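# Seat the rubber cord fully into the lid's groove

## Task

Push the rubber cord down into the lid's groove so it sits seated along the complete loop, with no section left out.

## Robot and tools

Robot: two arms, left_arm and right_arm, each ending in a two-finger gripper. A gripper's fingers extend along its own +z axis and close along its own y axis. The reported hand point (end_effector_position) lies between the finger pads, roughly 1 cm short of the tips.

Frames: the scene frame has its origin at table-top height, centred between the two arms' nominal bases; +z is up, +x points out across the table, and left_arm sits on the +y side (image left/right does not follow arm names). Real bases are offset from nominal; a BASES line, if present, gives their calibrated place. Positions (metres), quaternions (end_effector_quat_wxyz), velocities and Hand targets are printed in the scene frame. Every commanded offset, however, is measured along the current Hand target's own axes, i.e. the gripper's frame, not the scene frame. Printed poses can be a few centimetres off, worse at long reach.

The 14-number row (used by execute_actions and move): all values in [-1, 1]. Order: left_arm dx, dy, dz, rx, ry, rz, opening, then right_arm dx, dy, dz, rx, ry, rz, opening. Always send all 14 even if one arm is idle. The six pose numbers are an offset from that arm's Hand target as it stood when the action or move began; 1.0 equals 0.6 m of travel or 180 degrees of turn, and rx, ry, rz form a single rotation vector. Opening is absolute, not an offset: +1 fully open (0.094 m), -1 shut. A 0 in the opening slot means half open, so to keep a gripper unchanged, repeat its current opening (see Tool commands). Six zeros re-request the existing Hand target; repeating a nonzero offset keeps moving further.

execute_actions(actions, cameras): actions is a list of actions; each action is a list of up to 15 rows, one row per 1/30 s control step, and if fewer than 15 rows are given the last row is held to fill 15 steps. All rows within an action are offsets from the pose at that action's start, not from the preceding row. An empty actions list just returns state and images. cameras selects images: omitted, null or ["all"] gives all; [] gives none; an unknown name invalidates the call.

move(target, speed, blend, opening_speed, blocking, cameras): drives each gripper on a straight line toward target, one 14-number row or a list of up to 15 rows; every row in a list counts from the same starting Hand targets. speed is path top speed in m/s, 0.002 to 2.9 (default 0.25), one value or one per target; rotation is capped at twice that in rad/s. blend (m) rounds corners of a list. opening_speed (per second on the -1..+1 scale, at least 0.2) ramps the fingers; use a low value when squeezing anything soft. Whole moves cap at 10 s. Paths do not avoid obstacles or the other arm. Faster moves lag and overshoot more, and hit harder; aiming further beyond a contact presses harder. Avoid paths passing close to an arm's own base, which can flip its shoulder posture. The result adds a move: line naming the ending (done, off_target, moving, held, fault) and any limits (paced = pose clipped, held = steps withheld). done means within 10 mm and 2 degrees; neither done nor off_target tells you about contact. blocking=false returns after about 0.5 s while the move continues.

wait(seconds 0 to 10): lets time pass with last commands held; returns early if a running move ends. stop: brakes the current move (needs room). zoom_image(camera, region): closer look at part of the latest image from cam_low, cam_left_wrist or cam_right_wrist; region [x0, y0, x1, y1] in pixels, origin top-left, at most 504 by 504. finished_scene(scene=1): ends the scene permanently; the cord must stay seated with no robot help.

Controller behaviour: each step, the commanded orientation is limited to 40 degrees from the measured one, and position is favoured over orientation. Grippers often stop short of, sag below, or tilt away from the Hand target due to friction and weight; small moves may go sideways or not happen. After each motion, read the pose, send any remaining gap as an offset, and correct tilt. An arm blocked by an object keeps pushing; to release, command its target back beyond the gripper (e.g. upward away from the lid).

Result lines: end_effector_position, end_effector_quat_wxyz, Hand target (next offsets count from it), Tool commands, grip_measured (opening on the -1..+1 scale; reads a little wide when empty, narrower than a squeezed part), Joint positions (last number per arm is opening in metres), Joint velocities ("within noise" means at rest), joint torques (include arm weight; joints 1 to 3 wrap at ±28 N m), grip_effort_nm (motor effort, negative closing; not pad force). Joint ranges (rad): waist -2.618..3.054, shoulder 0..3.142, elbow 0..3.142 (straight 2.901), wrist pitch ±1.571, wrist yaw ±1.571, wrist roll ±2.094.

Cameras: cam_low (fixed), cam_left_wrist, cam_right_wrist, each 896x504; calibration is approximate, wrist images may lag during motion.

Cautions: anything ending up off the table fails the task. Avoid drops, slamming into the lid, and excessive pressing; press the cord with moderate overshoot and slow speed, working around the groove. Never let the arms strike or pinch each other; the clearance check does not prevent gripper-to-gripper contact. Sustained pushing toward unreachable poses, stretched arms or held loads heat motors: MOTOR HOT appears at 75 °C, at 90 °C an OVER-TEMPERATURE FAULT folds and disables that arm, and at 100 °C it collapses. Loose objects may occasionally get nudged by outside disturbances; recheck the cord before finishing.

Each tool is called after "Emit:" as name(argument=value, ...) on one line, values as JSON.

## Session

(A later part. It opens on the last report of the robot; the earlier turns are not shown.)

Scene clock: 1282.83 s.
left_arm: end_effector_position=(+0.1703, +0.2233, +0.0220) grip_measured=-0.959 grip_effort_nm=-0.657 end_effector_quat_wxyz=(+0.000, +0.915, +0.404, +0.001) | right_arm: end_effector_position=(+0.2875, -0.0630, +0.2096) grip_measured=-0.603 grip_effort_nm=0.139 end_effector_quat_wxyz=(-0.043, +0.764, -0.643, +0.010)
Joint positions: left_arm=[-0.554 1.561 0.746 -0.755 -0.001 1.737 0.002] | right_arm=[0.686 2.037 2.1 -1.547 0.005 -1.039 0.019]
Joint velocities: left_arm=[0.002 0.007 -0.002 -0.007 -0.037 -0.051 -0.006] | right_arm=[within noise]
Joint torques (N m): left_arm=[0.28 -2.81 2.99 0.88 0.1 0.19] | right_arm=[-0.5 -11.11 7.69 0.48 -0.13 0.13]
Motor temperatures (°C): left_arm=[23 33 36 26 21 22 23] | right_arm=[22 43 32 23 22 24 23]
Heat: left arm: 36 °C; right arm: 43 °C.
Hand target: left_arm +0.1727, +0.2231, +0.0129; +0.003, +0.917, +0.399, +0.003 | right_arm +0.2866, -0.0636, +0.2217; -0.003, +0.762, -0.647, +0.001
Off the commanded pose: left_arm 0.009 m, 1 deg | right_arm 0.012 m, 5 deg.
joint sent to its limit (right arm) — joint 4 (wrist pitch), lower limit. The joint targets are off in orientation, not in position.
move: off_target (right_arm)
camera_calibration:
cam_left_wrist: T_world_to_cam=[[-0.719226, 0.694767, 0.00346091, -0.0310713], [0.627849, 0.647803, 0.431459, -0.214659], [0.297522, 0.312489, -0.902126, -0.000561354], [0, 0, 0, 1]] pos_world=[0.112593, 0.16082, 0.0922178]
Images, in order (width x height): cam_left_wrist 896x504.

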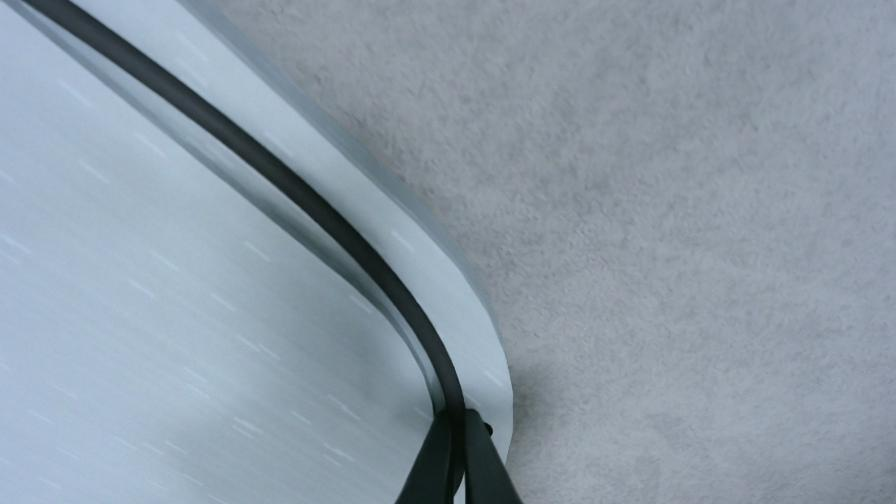

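Emit:
move(target=[[0,0,0,0,0,0,-0.6,0,0,0,0,0,0,-0.6],[0,0.0,-0.09,0,0,0,-0.6,0,0,0,0,0,0,-0.6],[0.05,0.1,-0.2,0,0,-0.2,-0.6,0,0,0,0,0,0,-0.6]], speed=[0.1,0.1,0.3], cameras=["cam_left_wrist"])

Scene clock: 1289.17 s.
left_arm: end_effector_position=(+0.2306, +0.2062, +0.1290) grip_measured=-0.602 grip_effort_nm=0.081 end_effector_quat_wxyz=(+0.000, +0.753, +0.658, +0.002) | right_arm: end_effector_position=(+0.2875, -0.0630, +0.2096) grip_measured=-0.603 grip_effort_nm=0.144 end_effector_quat_wxyz=(-0.043, +0.764, -0.643, +0.010)
Joint positions: left_arm=[-0.493 1.642 1.285 -1.212 -0.003 1.194 0.019] | right_arm=[0.686 2.037 2.1 -1.547 0.005 -1.038 0.019]
Joint velocities: within noise
Joint torques (N m): left_arm=[0.43 -5.44 7.83 0.27 0.09 -0.03] | right_arm=[-0.42 -11.12 7.61 0.49 -0.11 0.11]
Motor temperatures (°C): left_arm=[23 32 36 26 21 22 23] | right_arm=[22 43 33 23 22 24 23]
Heat: left arm: 36 °C; right arm: 43 °C.
Hand target: left_arm +0.2361, +0.2045, +0.1335; +0.004, +0.748, +0.663, +0.002 | right_arm +0.2866, -0.0636, +0.2217; -0.003, +0.762, -0.647, +0.001
Off the commanded pose: left_arm 0.007 m, 1 deg | right_arm 0.012 m, 5 deg.
joint sent to its limit (right arm) — joint 4 (wrist pitch), lower limit. The joint targets are off in orientation, not in position.
move: off_target (right_arm)
camera_calibration:
cam_left_wrist: T_world_to_cam=[[-0.986799, 0.161944, 0.00145631, 0.195658], [0.146619, 0.889522, 0.432728, -0.226567], [0.0687824, 0.427229, -0.901523, 0.112431], [0, 0, 0, 1]] pos_world=[0.218561, 0.121817, 0.199116]
Images, in order (width x height): cam_left_wrist 896x504.

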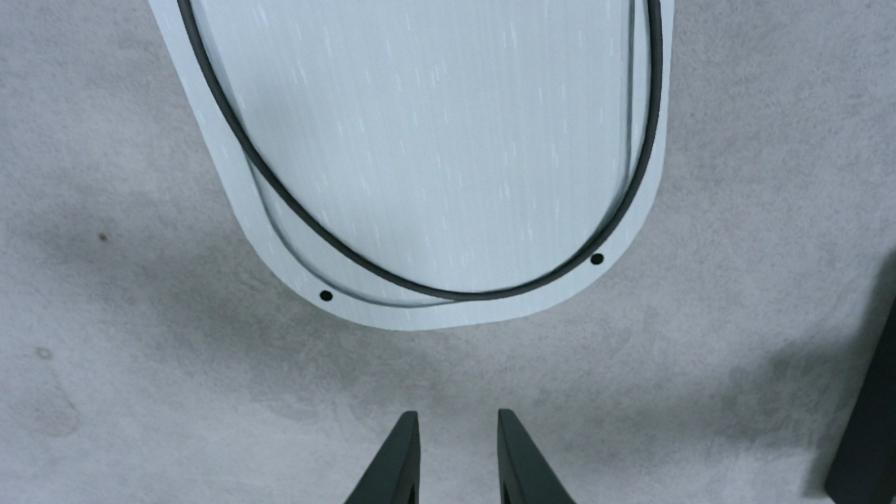

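Emit:
move(target=[[0.08,-0.014,0.12,0,0,-0.04,-1,0,0,0,0,0,0,-0.6],[0.065,-0.014,0.17,0,0,-0.04,-1,0,0,0,0,0,0,-0.6],[0.060,-0.014,0.215,0,0,-0.04,-1,0,0,0,0,0,0,-0.6]], speed=[0.25,0.1,0.06], cameras=["cam_left_wrist"])

Emit:
move(target=[[-0.01,0,-0.088,0,0,0.0,-1,0,0,0,0,0,0,-0.6]], speed=[0.2], cameras=["cam_left_wrist"])

Scene clock: 1299.97 s.
left_arm: end_effector_position=(+0.2303, +0.2458, +0.0221) grip_measured=-0.996 grip_effort_nm=-0.208 end_effector_quat_wxyz=(-0.004, +0.706, +0.708, +0.003) | right_arm: end_effector_position=(+0.2875, -0.0630, +0.2096) grip_measured=-0.603 grip_effort_nm=0.144 end_effector_quat_wxyz=(-0.043, +0.764, -0.643, +0.010)
Joint positions: left_arm=[-0.369 1.722 0.922 -0.775 -0.009 1.179 0] | right_arm=[0.686 2.037 2.1 -1.547 0.005 -1.038 0.019]
Joint velocities: within noise
Joint torques (N m): left_arm=[-0.64 -2.59 2.39 1.27 0.15 -0.03] | right_arm=[-0.47 -11.17 7.65 0.47 -0.11 0.11]
Motor temperatures (°C): left_arm=[23 31 38 26 21 22 23] | right_arm=[22 43 33 23 22 24 23]
Heat: left arm: 38 °C; right arm: 43 °C.
Hand target: left_arm +0.2332, +0.2409, +0.0044; +0.004, +0.705, +0.709, +0.002 | right_arm +0.2866, -0.0636, +0.2217; -0.003, +0.762, -0.647, +0.001
Off the commanded pose: left_arm 0.019 m, 1 deg | right_arm 0.012 m, 5 deg.
joint sent to its limit (right arm) — joint 4 (wrist pitch), lower limit. The joint targets are off in orientation, not in position.
move: off_target (left_arm, right_arm)
camera_calibration:
cam_left_wrist: T_world_to_cam=[[-0.999674, 0.0249634, 0.00539697, 0.225675], [0.0247948, 0.897902, 0.439496, -0.189763], [0.00612539, 0.439487, -0.898228, 0.0104845], [0, 0, 0, 1]] pos_world=[0.230242, 0.160147, 0.0915995]
Images, in order (width x height): cam_left_wrist 896x504.

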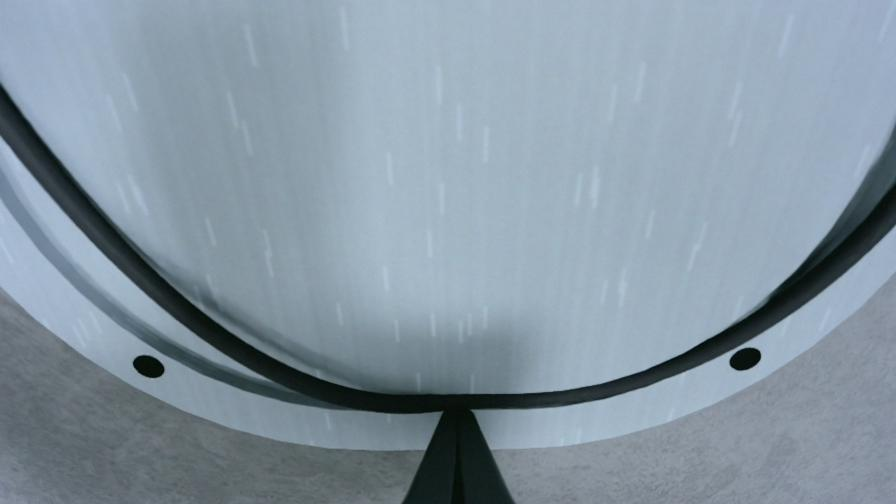

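Scene clock: 1301.17 s.
left_arm: end_effector_position=(+0.2261, +0.2416, +0.0450) grip_measured=-0.996 grip_effort_nm=-0.212 end_effector_quat_wxyz=(-0.017, +0.707, +0.707, +0.000) | right_arm: end_effector_position=(+0.2875, -0.0630, +0.2096) grip_measured=-0.603 grip_effort_nm=0.144 end_effector_quat_wxyz=(-0.043, +0.764, -0.643, +0.010)
Joint positions: left_arm=[-0.392 1.692 0.99 -0.9 -0.012 1.159 0] | right_arm=[0.686 2.037 2.1 -1.547 0.005 -1.038 0.019]
Joint velocities: within noise
Joint torques (N m): left_arm=[-0.2 -8.98 6.99 0.17 0.21 -0.03] | right_arm=[-0.53 -11.14 7.62 0.5 -0.13 0.11]
Motor temperatures (°C): left_arm=[23 31 38 26 21 22 23] | right_arm=[22 43 33 23 22 24 23]
Heat: left arm: 38 °C; right arm: 43 °C.
Hand target: left_arm +0.2328, +0.2351, +0.0572; +0.004, +0.705, +0.709, +0.002 | right_arm +0.2866, -0.0636, +0.2217; -0.003, +0.762, -0.647, +0.001
Off the commanded pose: left_arm 0.015 m, 2 deg | right_arm 0.012 m, 5 deg.
joint sent to its limit (right arm) — joint 4 (wrist pitch), lower limit. The joint targets are off in orientation, not in position.
move: off_target (left_arm, right_arm)
camera_calibration:
cam_left_wrist: T_world_to_cam=[[-0.999242, 0.0270633, 0.0279751, 0.219773], [0.036778, 0.891795, 0.450943, -0.197664], [-0.0127441, 0.45163, -0.892114, 0.0339339], [0, 0, 0, 1]] pos_world=[0.227309, 0.155002, 0.11326]
Images, in order (width x height): cam_left_wrist 896x504.

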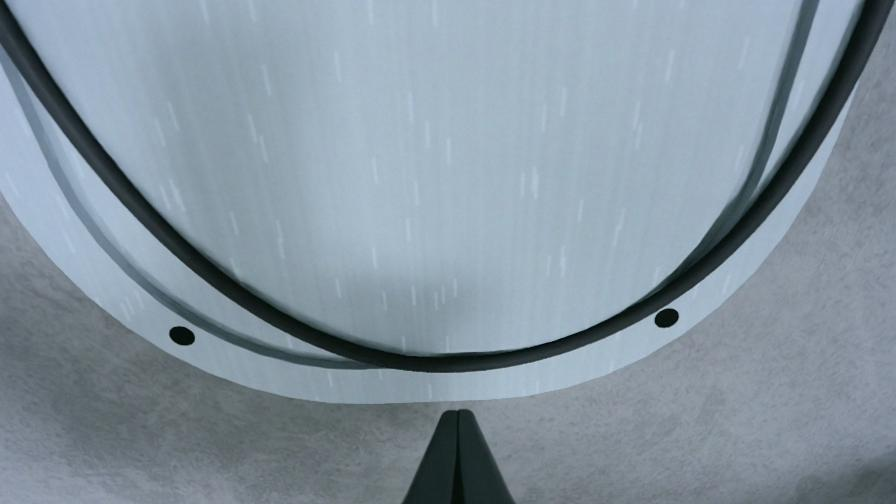

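Emit:
move(target=[[-0.015,0,0.01,0,0,0,-1,0,0,0,0,0,0,-0.6],[0.006,0,0.088,0,0,0,-1,0,0,0,0,0,0,-0.6]], speed=[0.15,0.08], cameras=["cam_left_wrist"])

Emit:
move(target=[[-0.01,0,-0.088,0,0,0.0,-1,0,0,0,0,0,0,-0.6]], speed=[0.2], cameras=["cam_left_wrist"])

Scene clock: 1309.00 s.
left_arm: end_effector_position=(+0.2294, +0.2372, +0.0220) grip_measured=-0.996 grip_effort_nm=-0.208 end_effector_quat_wxyz=(-0.002, +0.704, +0.710, +0.000) | right_arm: end_effector_position=(+0.2875, -0.0630, +0.2096) grip_measured=-0.603 grip_effort_nm=0.144 end_effector_quat_wxyz=(-0.043, +0.764, -0.643, +0.010)
Joint positions: left_arm=[-0.395 1.732 0.932 -0.776 -0.001 1.147 0] | right_arm=[0.686 2.037 2.1 -1.547 0.005 -1.038 0.019]
Joint velocities: within noise
Joint torques (N m): left_arm=[0.87 -3.21 1.94 1.31 0.13 0.15] | right_arm=[-0.57 -11.12 7.58 0.49 -0.13 0.11]
Motor temperatures (°C): left_arm=[23 32 38 26 21 22 23] | right_arm=[22 43 33 23 22 24 23]
Heat: left arm: 38 °C; right arm: 43 °C.
Hand target: left_arm +0.2332, +0.2385, +0.0044; +0.004, +0.705, +0.709, +0.002 | right_arm +0.2866, -0.0636, +0.2217; -0.003, +0.762, -0.647, +0.001
Off the commanded pose: left_arm 0.018 m, 1 deg | right_arm 0.012 m, 5 deg.
joint sent to its limit (right arm) — joint 4 (wrist pitch), lower limit. The joint targets are off in orientation, not in position.
move: off_target (left_arm, right_arm)
camera_calibration:
cam_left_wrist: T_world_to_cam=[[-0.999788, 0.018944, 0.00805499, 0.226394], [0.0205635, 0.901059, 0.433208, -0.181527], [0.000948683, 0.433282, -0.901258, 0.0168608], [0, 0, 0, 1]] pos_world=[0.230063, 0.151972, 0.0920114]
Images, in order (width x height): cam_left_wrist 896x504.

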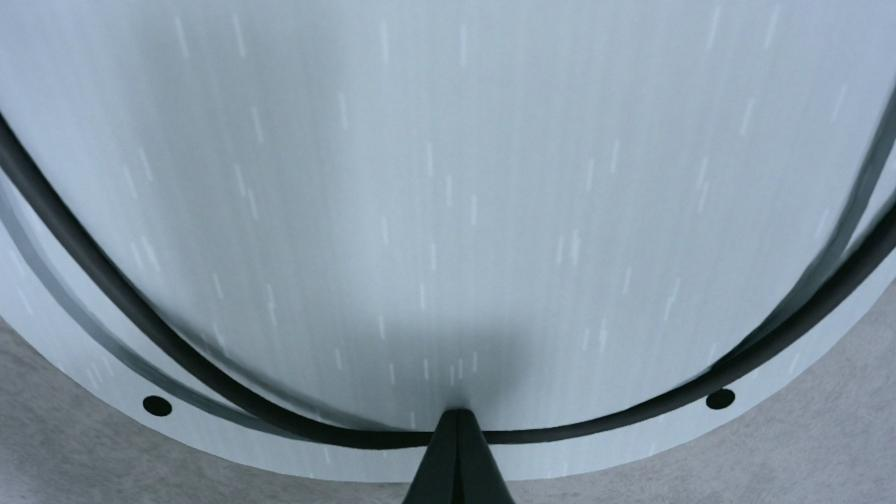

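Scene clock: 1310.17 s.
left_arm: end_effector_position=(+0.2254, +0.2376, +0.0450) grip_measured=-0.996 grip_effort_nm=-0.212 end_effector_quat_wxyz=(-0.015, +0.705, +0.709, -0.005) | right_arm: end_effector_position=(+0.2875, -0.0630, +0.2096) grip_measured=-0.603 grip_effort_nm=0.144 end_effector_quat_wxyz=(-0.043, +0.764, -0.643, +0.010)
Joint positions: left_arm=[-0.4 1.695 0.994 -0.9 -0.001 1.147 0] | right_arm=[0.686 2.037 2.1 -1.547 0.005 -1.038 0.019]
Joint velocities: within noise
Joint torques (N m): left_arm=[-0.49 -8.73 6.93 0.2 0.1 0] | right_arm=[-0.43 -11.17 7.62 0.48 -0.12 0.11]
Motor temperatures (°C): left_arm=[23 32 38 26 21 22 23] | right_arm=[22 43 33 23 22 24 23]
Heat: left arm: 38 °C; right arm: 43 °C.
Hand target: left_arm +0.2328, +0.2326, +0.0572; +0.004, +0.706, +0.709, +0.002 | right_arm +0.2866, -0.0636, +0.2217; -0.003, +0.762, -0.647, +0.001
Off the commanded pose: left_arm 0.015 m, 2 deg | right_arm 0.012 m, 5 deg.
joint sent to its limit (right arm) — joint 4 (wrist pitch), lower limit. The joint targets are off in orientation, not in position.
move: off_target (left_arm, right_arm)
camera_calibration:
cam_left_wrist: T_world_to_cam=[[-0.999218, 0.0233137, 0.0319507, 0.219972], [0.0350463, 0.896332, 0.441996, -0.194305], [-0.0183339, 0.442769, -0.896448, 0.0392919], [0, 0, 0, 1]] pos_world=[0.22733, 0.151636, 0.114077]
Images, in order (width x height): cam_left_wrist 896x504.

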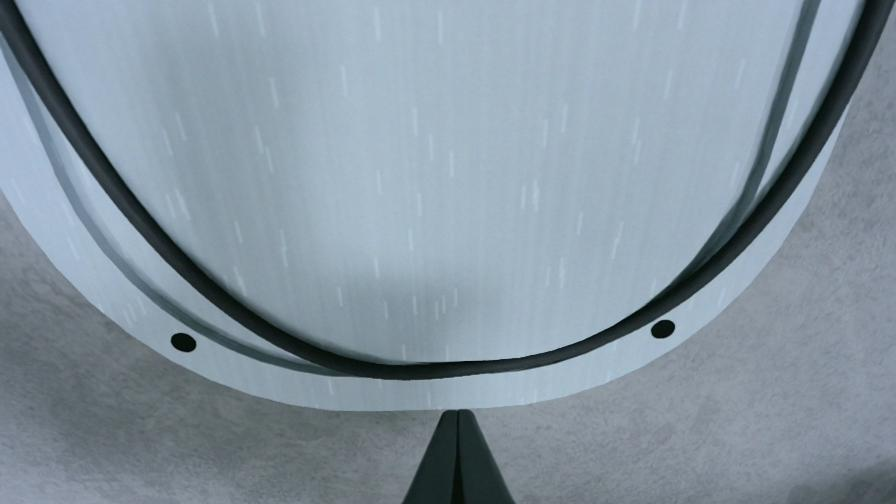

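Emit:
move(target=[[0.006,-0.066,-0.01,0,0,-0.139,-1,0,0,0,0,0,0,-0.6],[0.004,-0.063,0.088,0,0,-0.139,-1,0,0,0,0,0,0,-0.6]], speed=[0.2,0.08], cameras=["cam_left_wrist"])

Emit:
move(target=[[-0.01,0,-0.088,0,0,0.0,-1,0,0,0,0,0,0,-0.6]], speed=[0.2], cameras=["cam_left_wrist"])

Scene clock: 1318.00 s.
left_arm: end_effector_position=(+0.1904, +0.2388, +0.0215) grip_measured=-0.996 grip_effort_nm=-0.208 end_effector_quat_wxyz=(-0.007, +0.537, +0.844, +0.000) | right_arm: end_effector_position=(+0.2875, -0.0630, +0.2096) grip_measured=-0.603 grip_effort_nm=0.139 end_effector_quat_wxyz=(-0.043, +0.764, -0.643, +0.010)
Joint positions: left_arm=[-0.454 1.612 0.796 -0.768 -0.001 0.66 0] | right_arm=[0.686 2.037 2.1 -1.547 0.005 -1.038 0.019]
Joint velocities: within noise
Joint torques (N m): left_arm=[-0.38 -1.76 2.06 1.42 0.08 -0.02] | right_arm=[-0.47 -11.14 7.62 0.5 -0.13 0.11]
Motor temperatures (°C): left_arm=[23 33 39 26 21 22 23] | right_arm=[22 43 33 23 22 24 23]
Heat: left arm: 39 °C; right arm: 43 °C.
Hand target: left_arm +0.1954, +0.2347, +0.0041; +0.004, +0.535, +0.845, +0.001 | right_arm +0.2866, -0.0636, +0.2217; -0.003, +0.762, -0.647, +0.001
Off the commanded pose: left_arm 0.019 m, 1 deg | right_arm 0.012 m, 5 deg.
joint sent to its limit (right arm) — joint 4 (wrist pitch), lower limit. The joint targets are off in orientation, not in position.
move: off_target (left_arm, right_arm)
camera_calibration:
cam_left_wrist: T_world_to_cam=[[-0.917525, -0.3975, 0.0119393, 0.27101], [-0.351972, 0.825677, 0.440878, -0.0933342], [-0.185107, 0.400314, -0.897488, 0.0590306], [0, 0, 0, 1]] pos_world=[0.226734, 0.161159, 0.0908925]
Images, in order (width x height): cam_left_wrist 896x504.

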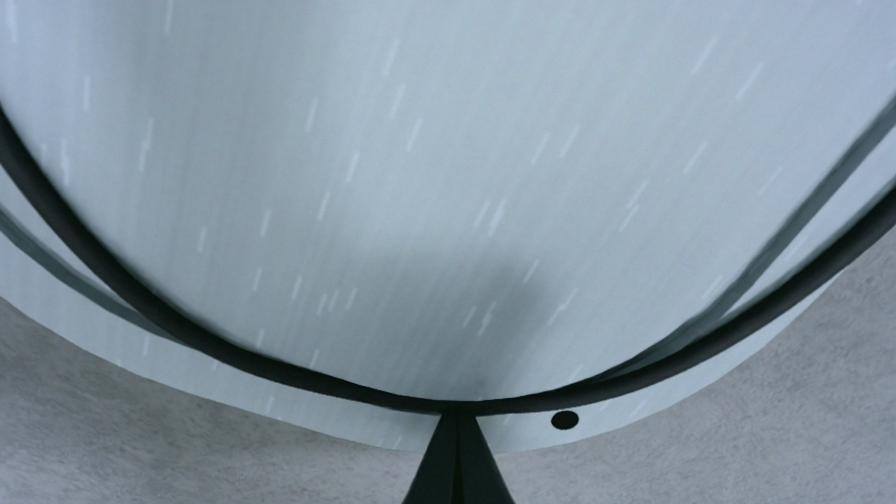

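Scene clock: 1319.20 s.
left_arm: end_effector_position=(+0.1908, +0.2349, +0.0463) grip_measured=-0.996 grip_effort_nm=-0.208 end_effector_quat_wxyz=(-0.014, +0.537, +0.844, +0.001) | right_arm: end_effector_position=(+0.2875, -0.0630, +0.2096) grip_measured=-0.603 grip_effort_nm=0.144 end_effector_quat_wxyz=(-0.043, +0.764, -0.643, +0.010)
Joint positions: left_arm=[-0.469 1.58 0.876 -0.894 -0.003 0.645 0] | right_arm=[0.686 2.037 2.1 -1.547 0.005 -1.038 0.019]
Joint velocities: within noise
Joint torques (N m): left_arm=[-0.38 -7.45 6.93 0.31 0.11 -0.05] | right_arm=[-0.49 -11.08 7.62 0.48 -0.12 0.14]
Motor temperatures (°C): left_arm=[23 33 39 26 21 22 23] | right_arm=[22 43 33 23 22 24 23]
Heat: left arm: 39 °C; right arm: 43 °C.
Hand target: left_arm +0.1976, +0.2295, +0.0569; +0.004, +0.535, +0.845, +0.001 | right_arm +0.2866, -0.0636, +0.2217; -0.003, +0.762, -0.647, +0.001
Off the commanded pose: left_arm 0.014 m, 2 deg | right_arm 0.012 m, 5 deg.
joint sent to its limit (right arm) — joint 4 (wrist pitch), lower limit. The joint targets are off in orientation, not in position.
move: off_target (left_arm, right_arm)
camera_calibration:
cam_left_wrist: T_world_to_cam=[[-0.917064, -0.398284, 0.0190745, 0.269358], [-0.347448, 0.821652, 0.451849, -0.101176], [-0.195637, 0.407747, -0.89189, 0.0828417], [0, 0, 0, 1]] pos_world=[0.228072, 0.156634, 0.114464]
Images, in order (width x height): cam_left_wrist 896x504.

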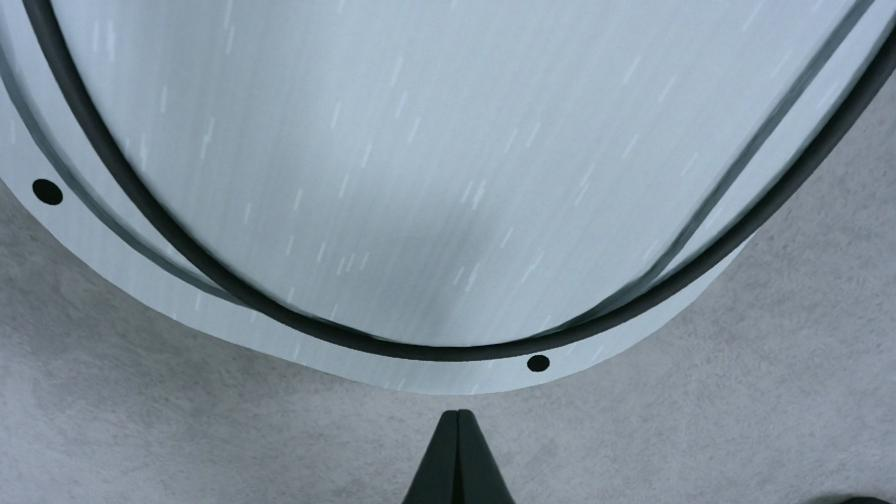

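Emit:
move(target=[[-0.018,-0.005,0.02,0,0,0,-1,0,0,0,0,0,0,-0.6],[-0.002,0,0.088,0,0,0,-1,0,0,0,0,0,0,-0.6]], speed=[0.15,0.08], cameras=["cam_left_wrist"])

Emit:
move(target=[[-0.01,0,-0.088,0,0,0.0,-1,0,0,0,0,0,0,-0.6]], speed=[0.2], cameras=["cam_left_wrist"])

Scene clock: 1325.03 s.
left_arm: end_effector_position=(+0.1954, +0.2265, +0.0214) grip_measured=-0.996 grip_effort_nm=-0.203 end_effector_quat_wxyz=(-0.001, +0.535, +0.845, -0.001) | right_arm: end_effector_position=(+0.2875, -0.0630, +0.2096) grip_measured=-0.603 grip_effort_nm=0.139 end_effector_quat_wxyz=(-0.043, +0.764, -0.643, +0.010)
Joint positions: left_arm=[-0.486 1.64 0.825 -0.759 0.002 0.623 0] | right_arm=[0.686 2.037 2.1 -1.547 0.005 -1.038 0.019]
Joint velocities: within noise
Joint torques (N m): left_arm=[0.7 -2.54 1.62 1.26 0.08 0.15] | right_arm=[-0.44 -11.14 7.58 0.48 -0.13 0.12]
Motor temperatures (°C): left_arm=[23 32 39 26 21 22 23] | right_arm=[22 43 33 23 22 24 23]
Heat: left arm: 39 °C; right arm: 43 °C.
Hand target: left_arm +0.1985, +0.2283, +0.0041; +0.004, +0.535, +0.845, +0.001 | right_arm +0.2866, -0.0636, +0.2217; -0.003, +0.762, -0.647, +0.001
Off the commanded pose: left_arm 0.018 m, 1 deg | right_arm 0.012 m, 5 deg.
joint sent to its limit (right arm) — joint 4 (wrist pitch), lower limit. The joint targets are off in orientation, not in position.
move: off_target (left_arm, right_arm)
camera_calibration:
cam_left_wrist: T_world_to_cam=[[-0.915289, -0.402722, 0.00783262, 0.271614], [-0.360277, 0.827208, 0.431192, -0.0798097], [-0.18013, 0.391844, -0.902226, 0.0658703], [0, 0, 0, 1]] pos_world=[0.231717, 0.149594, 0.0917158]
Images, in order (width x height): cam_left_wrist 896x504.

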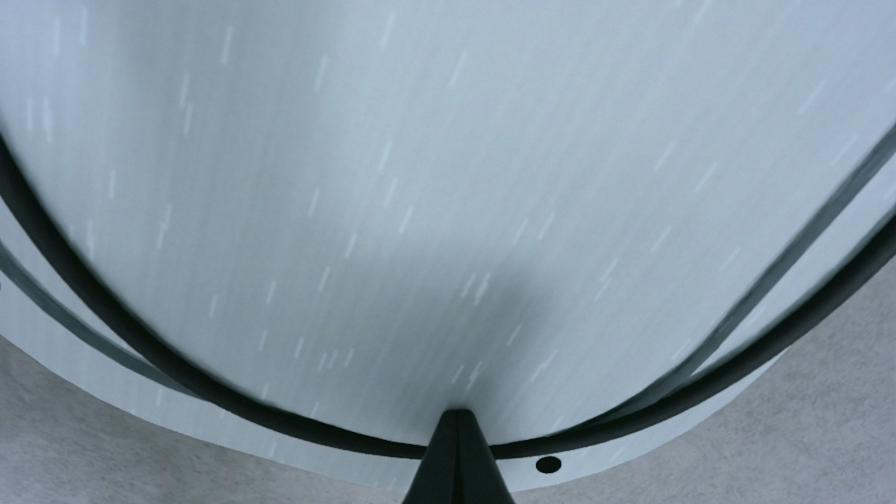

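Scene clock: 1326.23 s.
left_arm: end_effector_position=(+0.1932, +0.2278, +0.0459) grip_measured=-0.996 grip_effort_nm=-0.208 end_effector_quat_wxyz=(-0.015, +0.535, +0.845, -0.002) | right_arm: end_effector_position=(+0.2875, -0.0630, +0.2096) grip_measured=-0.603 grip_effort_nm=0.144 end_effector_quat_wxyz=(-0.043, +0.764, -0.643, +0.010)
Joint positions: left_arm=[-0.486 1.603 0.897 -0.895 0.002 0.623 0] | right_arm=[0.686 2.037 2.1 -1.547 0.005 -1.038 0.019]
Joint velocities: within noise
Joint torques (N m): left_arm=[-0.5 -7.83 7.17 0.3 0.06 0] | right_arm=[-0.5 -11.17 7.58 0.49 -0.15 0.13]
Motor temperatures (°C): left_arm=[23 32 39 26 21 22 23] | right_arm=[22 43 33 23 22 24 23]
Heat: left arm: 39 °C; right arm: 43 °C.
Hand target: left_arm +0.2006, +0.2230, +0.0570; +0.004, +0.535, +0.845, +0.001 | right_arm +0.2866, -0.0636, +0.2217; -0.003, +0.762, -0.647, +0.001
Off the commanded pose: left_arm 0.014 m, 2 deg | right_arm 0.012 m, 5 deg.
joint sent to its limit (right arm) — joint 4 (wrist pitch), lower limit. The joint targets are off in orientation, not in position.
move: off_target (left_arm, right_arm)
camera_calibration:
cam_left_wrist: T_world_to_cam=[[-0.914948, -0.402854, 0.0240683, 0.269096], [-0.349908, 0.821588, 0.450064, -0.0937647], [-0.201084, 0.403364, -0.892672, 0.0879843], [0, 0, 0, 1]] pos_world=[0.231092, 0.149953, 0.114265]
Images, in order (width x height): cam_left_wrist 896x504.

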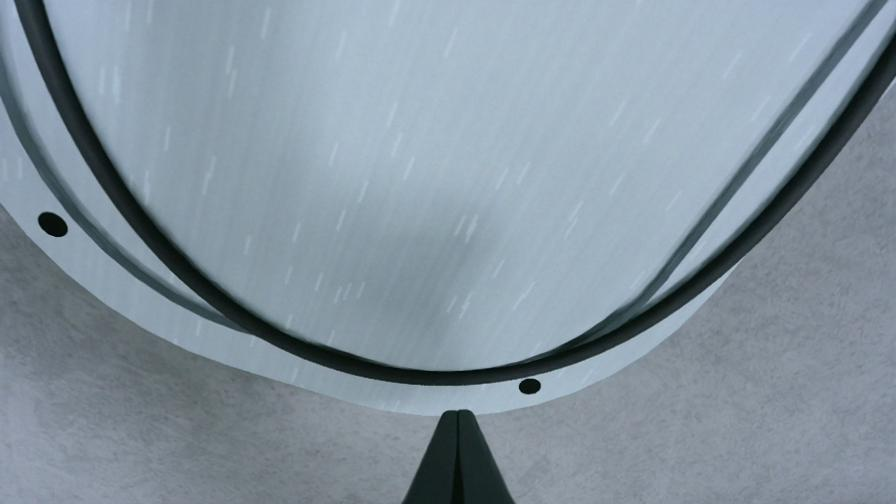

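Emit:
move(target=[[0.0,0,0.02,0,0,0,-1,0,0,0,0,0,0,-0.6],[0.0178,0,0.088,0,0,0,-1,0,0,0,0,0,0,-0.6]], speed=[0.15,0.08], cameras=["cam_left_wrist"])

Emit:
move(target=[[-0.01,0,-0.088,0,0,0.0,-1,0,0,0,0,0,0,-0.6]], speed=[0.2], cameras=["cam_left_wrist"])

Scene clock: 1332.03 s.
left_arm: end_effector_position=(+0.1926, +0.2296, +0.0214) grip_measured=-0.996 grip_effort_nm=-0.208 end_effector_quat_wxyz=(-0.003, +0.534, +0.846, -0.004) | right_arm: end_effector_position=(+0.2875, -0.0630, +0.2096) grip_measured=-0.603 grip_effort_nm=0.144 end_effector_quat_wxyz=(-0.043, +0.764, -0.643, +0.010)
Joint positions: left_arm=[-0.477 1.629 0.813 -0.762 0.008 0.629 0] | right_arm=[0.686 2.037 2.1 -1.547 0.005 -1.038 0.019]
Joint velocities: within noise
Joint torques (N m): left_arm=[0.83 -2.61 1.51 1.35 -0.02 0.16] | right_arm=[-0.51 -11.08 7.56 0.48 -0.14 0.11]
Motor temperatures (°C): left_arm=[23 32 39 26 21 22 23] | right_arm=[22 43 33 23 22 24 23]
Heat: left arm: 39 °C; right arm: 43 °C.
Hand target: left_arm +0.1966, +0.2324, +0.0041; +0.004, +0.535, +0.845, +0.001 | right_arm +0.2866, -0.0636, +0.2217; -0.003, +0.762, -0.647, +0.001
Off the commanded pose: left_arm 0.018 m, 1 deg | right_arm 0.012 m, 5 deg.
joint sent to its limit (right arm) — joint 4 (wrist pitch), lower limit. The joint targets are off in orientation, not in position.
move: off_target (left_arm, right_arm)
camera_calibration:
cam_left_wrist: T_world_to_cam=[[-0.914289, -0.404798, 0.0146258, 0.270372], [-0.359515, 0.827588, 0.431101, -0.0836321], [-0.186613, 0.388893, -0.902185, 0.0659646], [0, 0, 0, 1]] pos_world=[0.229441, 0.153006, 0.0916117]
Images, in order (width x height): cam_left_wrist 896x504.

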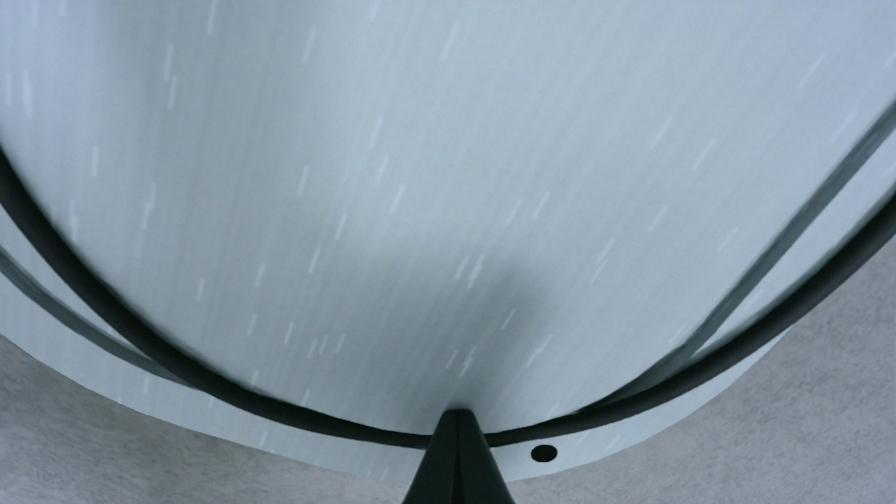

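Scene clock: 1333.23 s.
left_arm: end_effector_position=(+0.1907, +0.2308, +0.0462) grip_measured=-0.996 grip_effort_nm=-0.212 end_effector_quat_wxyz=(-0.014, +0.534, +0.846, -0.004) | right_arm: end_effector_position=(+0.2875, -0.0630, +0.2096) grip_measured=-0.603 grip_effort_nm=0.144 end_effector_quat_wxyz=(-0.043, +0.764, -0.643, +0.010)
Joint positions: left_arm=[-0.477 1.588 0.883 -0.895 0.007 0.629 0] | right_arm=[0.686 2.037 2.1 -1.547 0.005 -1.038 0.019]
Joint velocities: within noise
Joint torques (N m): left_arm=[-0.17 -7.82 7.1 0.28 -0.04 0.08] | right_arm=[-0.46 -11.15 7.56 0.49 -0.15 0.14]
Motor temperatures (°C): left_arm=[23 32 39 26 21 22 23] | right_arm=[22 44 33 23 22 24 23]
Heat: left arm: 39 °C; right arm: 44 °C.
Hand target: left_arm +0.1986, +0.2272, +0.0569; +0.004, +0.535, +0.845, +0.001 | right_arm +0.2866, -0.0636, +0.2217; -0.003, +0.762, -0.647, +0.001
Off the commanded pose: left_arm 0.014 m, 2 deg | right_arm 0.012 m, 5 deg.
joint sent to its limit (right arm) — joint 4 (wrist pitch), lower limit. The joint targets are off in orientation, not in position.
move: off_target (left_arm, right_arm)
camera_calibration:
cam_left_wrist: T_world_to_cam=[[-0.913918, -0.404979, 0.0273241, 0.268169], [-0.351217, 0.822746, 0.446918, -0.0971281], [-0.203473, 0.398849, -0.894158, 0.0881147], [0, 0, 0, 1]] pos_world=[0.2289, 0.15337, 0.114869]
Images, in order (width x height): cam_left_wrist 896x504.

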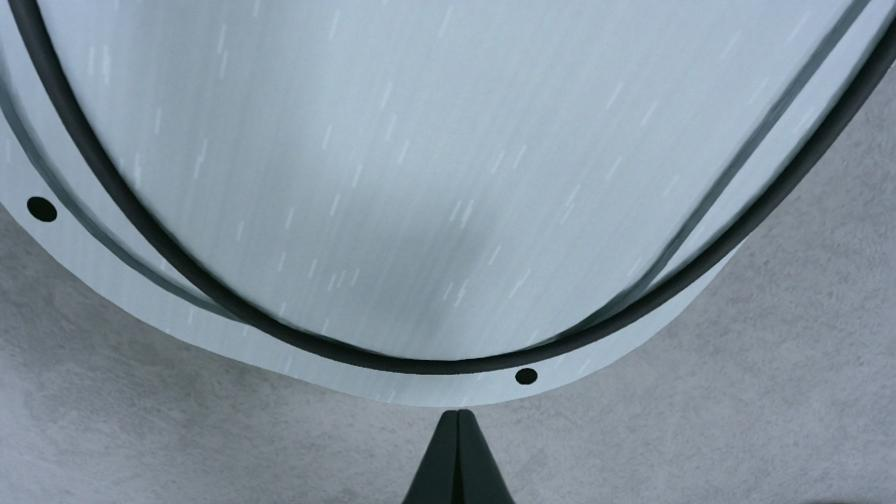

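Emit:
zoom_image(camera="cam_left_wrist", region=[200, 260, 640, 420])

Scaled by 1.145 from the camera's 896x504 image, which has a finer 1280x720 frame.

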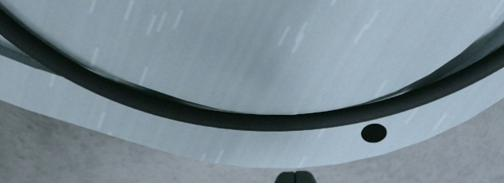

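Emit:
move(target=[[-0.083,0.1236,0.01,0,0,-0.108,-0.5,0,0,0,0,0,0,-0.6]], speed=0.25, cameras=["cam_left_wrist"])

Scene clock: 1343.90 s.
left_arm: end_effector_position=(+0.2798, +0.2145, +0.0491) grip_measured=-0.502 grip_effort_nm=0.081 end_effector_quat_wxyz=(+0.001, +0.391, +0.921, -0.003) | right_arm: end_effector_position=(+0.2875, -0.0630, +0.2096) grip_measured=-0.603 grip_effort_nm=0.144 end_effector_quat_wxyz=(-0.043, +0.764, -0.643, +0.010)
Joint positions: left_arm=[-0.392 1.868 1.227 -0.927 0.007 0.391 0.023] | right_arm=[0.686 2.037 2.1 -1.547 0.005 -1.038 0.019]
Joint velocities: within noise
Joint torques (N m): left_arm=[0.36 -6.91 7.69 0.36 -0.02 -0.08] | right_arm=[-0.44 -11.06 7.62 0.5 -0.12 0.11]
Motor temperatures (°C): left_arm=[23 32 39 26 21 22 23] | right_arm=[22 44 33 23 22 24 23]
Heat: left arm: 39 °C; right arm: 44 °C.
Hand target: left_arm +0.2871, +0.2139, +0.0518; +0.005, +0.385, +0.923, +0.000 | right_arm +0.2866, -0.0636, +0.2217; -0.003, +0.762, -0.647, +0.001
Off the commanded pose: left_arm 0.008 m, 1 deg | right_arm 0.012 m, 5 deg.
joint sent to its limit (right arm) — joint 4 (wrist pitch), lower limit. The joint targets are off in orientation, not in position.
move: off_target (right_arm)
camera_calibration:
cam_left_wrist: T_world_to_cam=[[-0.738592, -0.674091, 0.00907745, 0.352487], [-0.607168, 0.670997, 0.425571, 0.0514281], [-0.292964, 0.308812, -0.90488, 0.160256], [0, 0, 0, 1]] pos_world=[0.338519, 0.153611, 0.119927]
Images, in order (width x height): cam_left_wrist 896x504.

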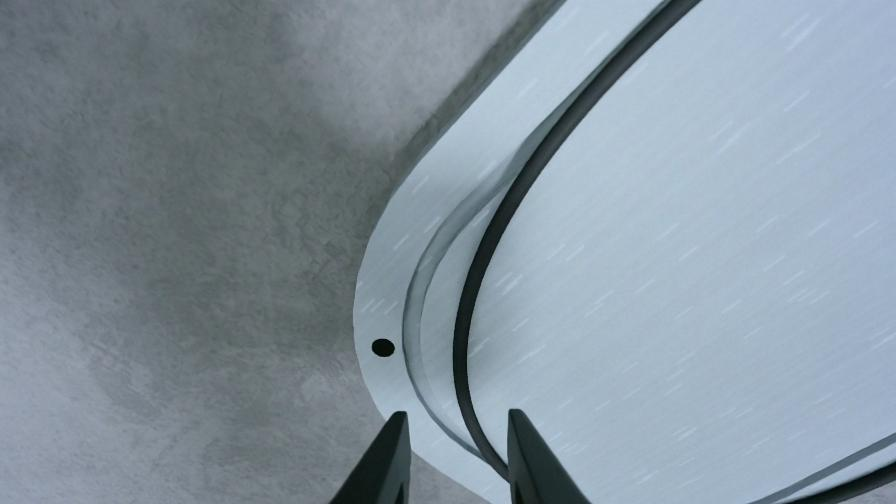

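Emit:
move(target=[[0,0.0,0.06,0,0,0,-0.5,0,0,0,0,0,0,-0.6],[0,0.0,0.06,0,0,0,-0.96,0,0,0,0,0,0,-0.6],[0,0.0,0.035,0,0,0,-0.96,0,0,0,0,0,0,-0.6],[0,0.035,0.035,0,0,0,-0.96,0,0,0,0,0,0,-0.6],[0,0.028,0.062,0,0,0,-0.96,0,0,0,0,0,0,-0.6]], speed=0.08, cameras=["cam_left_wrist"])

Scene clock: 1352.40 s.
left_arm: end_effector_position=(+0.2956, +0.2287, +0.0244) grip_measured=-0.957 grip_effort_nm=-0.662 end_effector_quat_wxyz=(+0.001, +0.377, +0.926, -0.001) | right_arm: end_effector_position=(+0.2875, -0.0630, +0.2096) grip_measured=-0.603 grip_effort_nm=0.144 end_effector_quat_wxyz=(-0.043, +0.764, -0.643, +0.010)
Joint positions: left_arm=[-0.337 1.941 1.219 -0.847 0.002 0.418 0.002] | right_arm=[0.686 2.037 2.1 -1.547 0.005 -1.038 0.019]
Joint velocities: within noise
Joint torques (N m): left_arm=[-0.51 -6.34 4.56 0.82 0.03 0.14] | right_arm=[-0.38 -11.14 7.65 0.48 -0.14 0.13]
Motor temperatures (°C): left_arm=[23 32 39 26 21 22 23] | right_arm=[22 44 33 23 22 24 23]
Heat: left arm: 39 °C; right arm: 44 °C.
Hand target: left_arm +0.2993, +0.2256, +0.0147; +0.005, +0.385, +0.923, +0.000 | right_arm +0.2866, -0.0636, +0.2217; -0.003, +0.762, -0.647, +0.001
Off the commanded pose: left_arm 0.011 m, 1 deg | right_arm 0.012 m, 5 deg.
joint sent to its limit (right arm) — joint 4 (wrist pitch), lower limit. The joint targets are off in orientation, not in position.
move: off_target (left_arm, right_arm)
camera_calibration:
cam_left_wrist: T_world_to_cam=[[-0.718972, -0.695017, 0.00562826, 0.373081], [-0.626404, 0.65146, 0.428039, 0.0721392], [-0.301161, 0.304223, -0.903743, 0.141525], [0, 0, 0, 1]] pos_world=[0.356045, 0.169247, 0.0949237]
Images, in order (width x height): cam_left_wrist 896x504.

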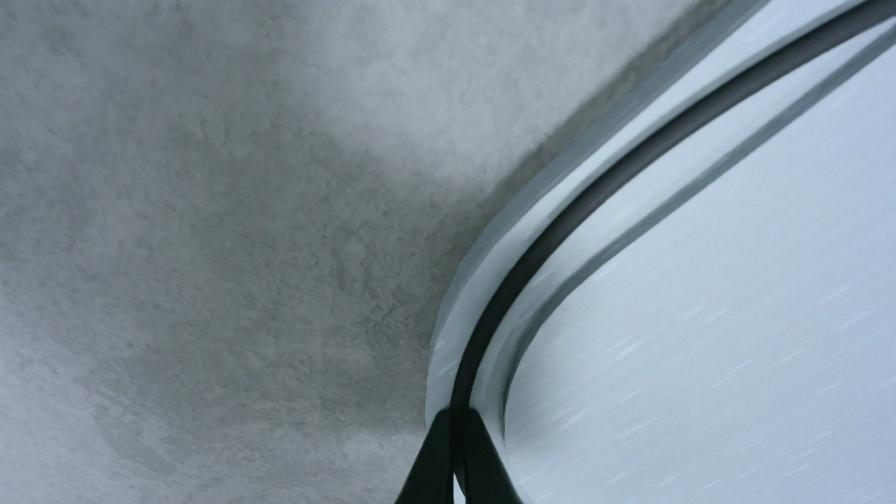

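Emit:
move(target=[[0,-0.02,-0.035,0,0,0,-0.96,0,0,0,0,0,0,-0.6],[0,-0.017,0.0,0,0,0,-0.96,0,0,0,0,0,0,-0.6]], speed=0.08, cameras=["cam_left_wrist"])

Scene clock: 1356.03 s.
left_arm: end_effector_position=(+0.2915, +0.2225, +0.0239) grip_measured=-0.957 grip_effort_nm=-0.584 end_effector_quat_wxyz=(-0.002, +0.387, +0.922, +0.008) | right_arm: end_effector_position=(+0.2875, -0.0630, +0.2096) grip_measured=-0.603 grip_effort_nm=0.139 end_effector_quat_wxyz=(-0.043, +0.764, -0.643, +0.010)
Joint positions: left_arm=[-0.368 1.941 1.216 -0.85 -0.016 0.407 0.002] | right_arm=[0.686 2.037 2.1 -1.547 0.005 -1.038 0.019]
Joint velocities: within noise
Joint torques (N m): left_arm=[-0.13 -7.36 3.32 0.95 0.25 -0.07] | right_arm=[-0.53 -11.08 7.58 0.5 -0.13 0.11]
Motor temperatures (°C): left_arm=[23 32 39 26 21 22 23] | right_arm=[22 44 33 23 22 24 23]
Heat: left arm: 39 °C; right arm: 44 °C.
Hand target: left_arm +0.2920, +0.2183, +0.0146; +0.004, +0.385, +0.923, +0.000 | right_arm +0.2866, -0.0636, +0.2217; -0.003, +0.762, -0.647, +0.001
Off the commanded pose: left_arm 0.010 m, 1 deg | right_arm 0.012 m, 5 deg.
joint sent to its limit (right arm) — joint 4 (wrist pitch), lower limit. The joint targets are off in orientation, not in position.
move: off_target (right_arm)
camera_calibration:
cam_left_wrist: T_world_to_cam=[[-0.733164, -0.679989, -0.00922764, 0.366952], [-0.613867, 0.65591, 0.439259, 0.0689004], [-0.292639, 0.327713, -0.898313, 0.133904], [0, 0, 0, 1]] pos_world=[0.350517, 0.160449, 0.0934083]
Images, in order (width x height): cam_left_wrist 896x504.

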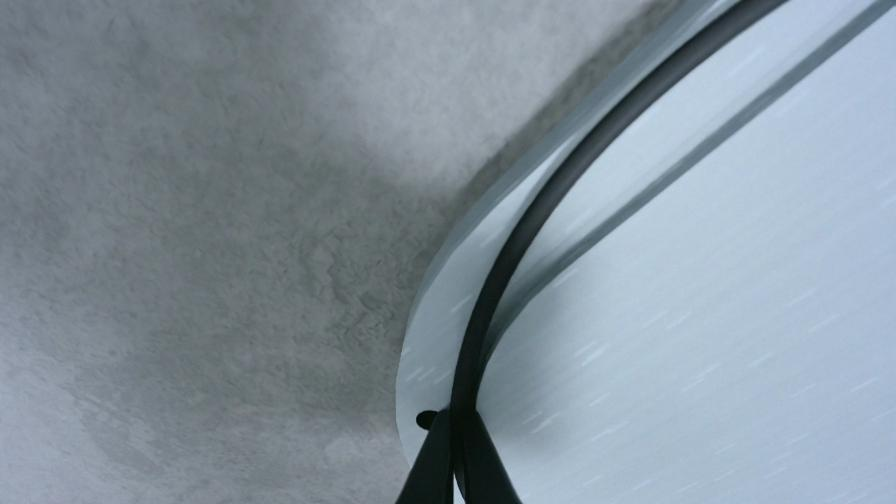

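Emit:
move(target=[[0,0,0,0,0,0,-0.6,0,0,0,0,0,0,-0.6],[0,0.0,-0.09,0,0,0,-0.6,0,0,0,0,0,0,-0.6],[-0.07,-0.04,-0.25,0,0,0.22,-0.6,0,0,0,0,0,0,-0.6]], speed=[0.1,0.1,0.3], cameras=["cam_left_wrist"])

Scene clock: 1363.77 s.
left_arm: end_effector_position=(+0.3003, +0.1767, +0.1614) grip_measured=-0.602 grip_effort_nm=0.081 end_effector_quat_wxyz=(+0.000, +0.669, +0.743, +0.006) | right_arm: end_effector_position=(+0.2875, -0.0630, +0.2096) grip_measured=-0.603 grip_effort_nm=0.139 end_effector_quat_wxyz=(-0.043, +0.764, -0.643, +0.010)
Joint positions: left_arm=[-0.473 1.93 1.766 -1.404 -0.011 0.974 0.019] | right_arm=[0.686 2.037 2.1 -1.547 0.005 -1.038 0.019]
Joint velocities: within noise
Joint torques (N m): left_arm=[-0.36 -7.82 7.99 0.34 0.2 0.18] | right_arm=[-0.47 -11.14 7.64 0.48 -0.12 0.11]
Motor temperatures (°C): left_arm=[23 32 38 26 21 22 23] | right_arm=[22 44 33 23 22 24 23]
Heat: left arm: 38 °C; right arm: 44 °C.
Hand target: left_arm +0.3032, +0.1720, +0.1648; +0.004, +0.675, +0.738, +0.002 | right_arm +0.2866, -0.0636, +0.2217; -0.003, +0.762, -0.647, +0.001
Off the commanded pose: left_arm 0.006 m, 1 deg | right_arm 0.012 m, 5 deg.
joint sent to its limit (right arm) — joint 4 (wrist pitch), lower limit. The joint targets are off in orientation, not in position.
move: off_target (right_arm)
camera_calibration:
cam_left_wrist: T_world_to_cam=[[-0.997041, -0.0767587, -0.00413228, 0.315275], [-0.0708329, 0.896528, 0.437287, -0.161235], [-0.0298609, 0.436286, -0.899313, 0.177025], [0, 0, 0, 1]] pos_world=[0.308207, 0.0915177, 0.23101]
Images, in order (width x height): cam_left_wrist 896x504.

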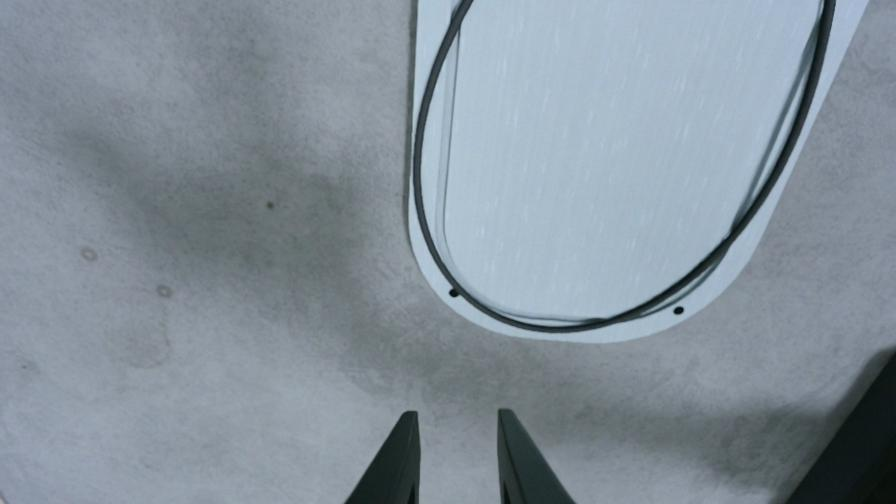

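Emit:
move(target=[[0.112,-0.112,0.183,0,0,0.028,-1,0,0,0,0,0,0,-0.6],[0.127,-0.119,0.2677,0,0,0.028,-1,0,0,0,0,0,0,-0.6]], speed=[0.25,0.08], cameras=["cam_left_wrist"])

Emit:
move(target=[[-0.01,0,-0.088,0,0,0.0,-1,0,0,0,0,0,0,-0.6]], speed=[0.2], cameras=["cam_left_wrist"])

Scene clock: 1375.50 s.
left_arm: end_effector_position=(+0.2244, +0.2365, +0.0218) grip_measured=-0.996 grip_effort_nm=-0.203 end_effector_quat_wxyz=(+0.005, +0.705, +0.709, -0.006) | right_arm: end_effector_position=(+0.2875, -0.0630, +0.2096) grip_measured=-0.603 grip_effort_nm=0.149 end_effector_quat_wxyz=(-0.043, +0.764, -0.643, +0.010)
Joint positions: left_arm=[-0.395 1.708 0.903 -0.761 0.014 1.151 0] | right_arm=[0.686 2.037 2.1 -1.547 0.005 -1.038 0.019]
Joint velocities: within noise
Joint torques (N m): left_arm=[0.69 -2.95 1.85 1.22 -0.04 0.21] | right_arm=[-0.47 -11.19 7.6 0.5 -0.15 0.12]
Motor temperatures (°C): left_arm=[23 33 39 26 21 22 23] | right_arm=[22 44 34 23 22 24 23]
Heat: left arm: 39 °C; right arm: 44 °C.
Hand target: left_arm +0.2267, +0.2411, +0.0034; +0.004, +0.707, +0.708, +0.002 | right_arm +0.2866, -0.0636, +0.2217; -0.003, +0.762, -0.647, +0.001
Off the commanded pose: left_arm 0.019 m, 1 deg | right_arm 0.012 m, 5 deg.
joint sent to its limit (right arm) — joint 4 (wrist pitch), lower limit. The joint targets are off in orientation, not in position.
move: off_target (left_arm, right_arm)
camera_calibration:
cam_left_wrist: T_world_to_cam=[[-0.999745, 0.0221302, 0.00448706, 0.220695], [0.0219875, 0.908835, 0.416576, -0.182449], [0.0051409, 0.416569, -0.90909, 0.0201681], [0, 0, 0, 1]] pos_world=[0.224547, 0.15253, 0.0933482]
Images, in order (width x height): cam_left_wrist 896x504.

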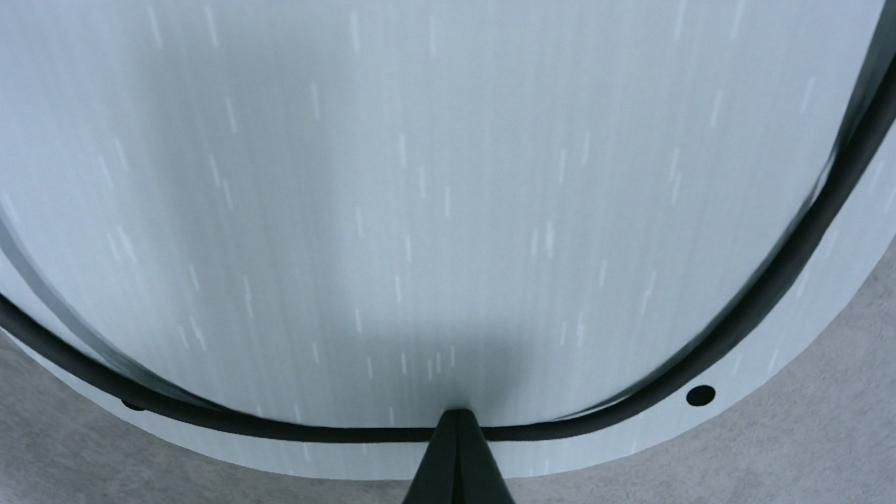

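Scene clock: 1376.70 s.
left_arm: end_effector_position=(+0.2182, +0.2390, +0.0442) grip_measured=-0.996 grip_effort_nm=-0.212 end_effector_quat_wxyz=(-0.013, +0.707, +0.707, -0.009) | right_arm: end_effector_position=(+0.2875, -0.0630, +0.2096) grip_measured=-0.603 grip_effort_nm=0.144 end_effector_quat_wxyz=(-0.043, +0.764, -0.643, +0.010)
Joint positions: left_arm=[-0.401 1.671 0.963 -0.893 0.007 1.151 0] | right_arm=[0.686 2.037 2.1 -1.547 0.005 -1.038 0.019]
Joint velocities: within noise
Joint torques (N m): left_arm=[-0.51 -8.46 6.86 0.21 0.03 -0.04] | right_arm=[-0.49 -11.18 7.66 0.48 -0.13 0.11]
Motor temperatures (°C): left_arm=[23 33 39 26 21 22 23] | right_arm=[22 44 34 23 22 24 23]
Heat: left arm: 39 °C; right arm: 44 °C.
Hand target: left_arm +0.2263, +0.2353, +0.0562; +0.004, +0.707, +0.708, +0.002 | right_arm +0.2866, -0.0636, +0.2217; -0.003, +0.762, -0.647, +0.001
Off the commanded pose: left_arm 0.015 m, 2 deg | right_arm 0.012 m, 5 deg.
joint sent to its limit (right arm) — joint 4 (wrist pitch), lower limit. The joint targets are off in orientation, not in position.
move: off_target (left_arm, right_arm)
camera_calibration:
cam_left_wrist: T_world_to_cam=[[-0.99902, 0.0274653, 0.0346945, 0.211544], [0.0398384, 0.899529, 0.435042, -0.196482], [-0.0192601, 0.435998, -0.899742, 0.0398464], [0, 0, 0, 1]] pos_world=[0.219932, 0.153558, 0.11399]
Images, in order (width x height): cam_left_wrist 896x504.

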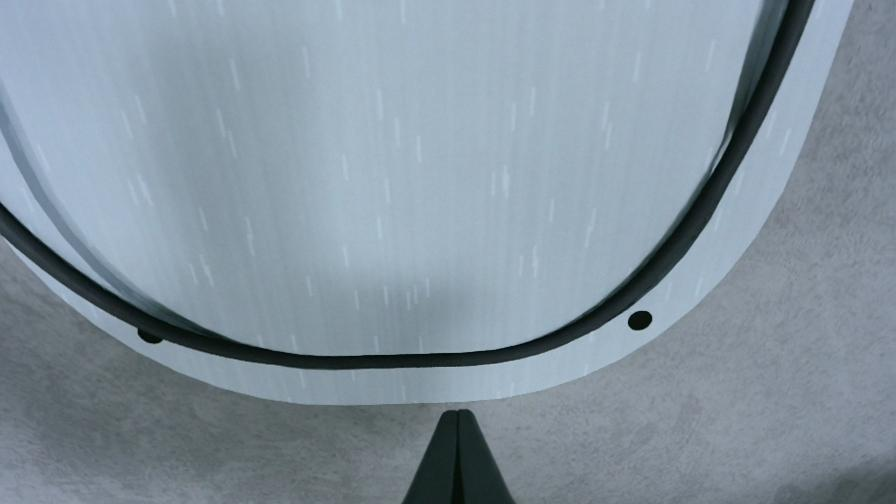

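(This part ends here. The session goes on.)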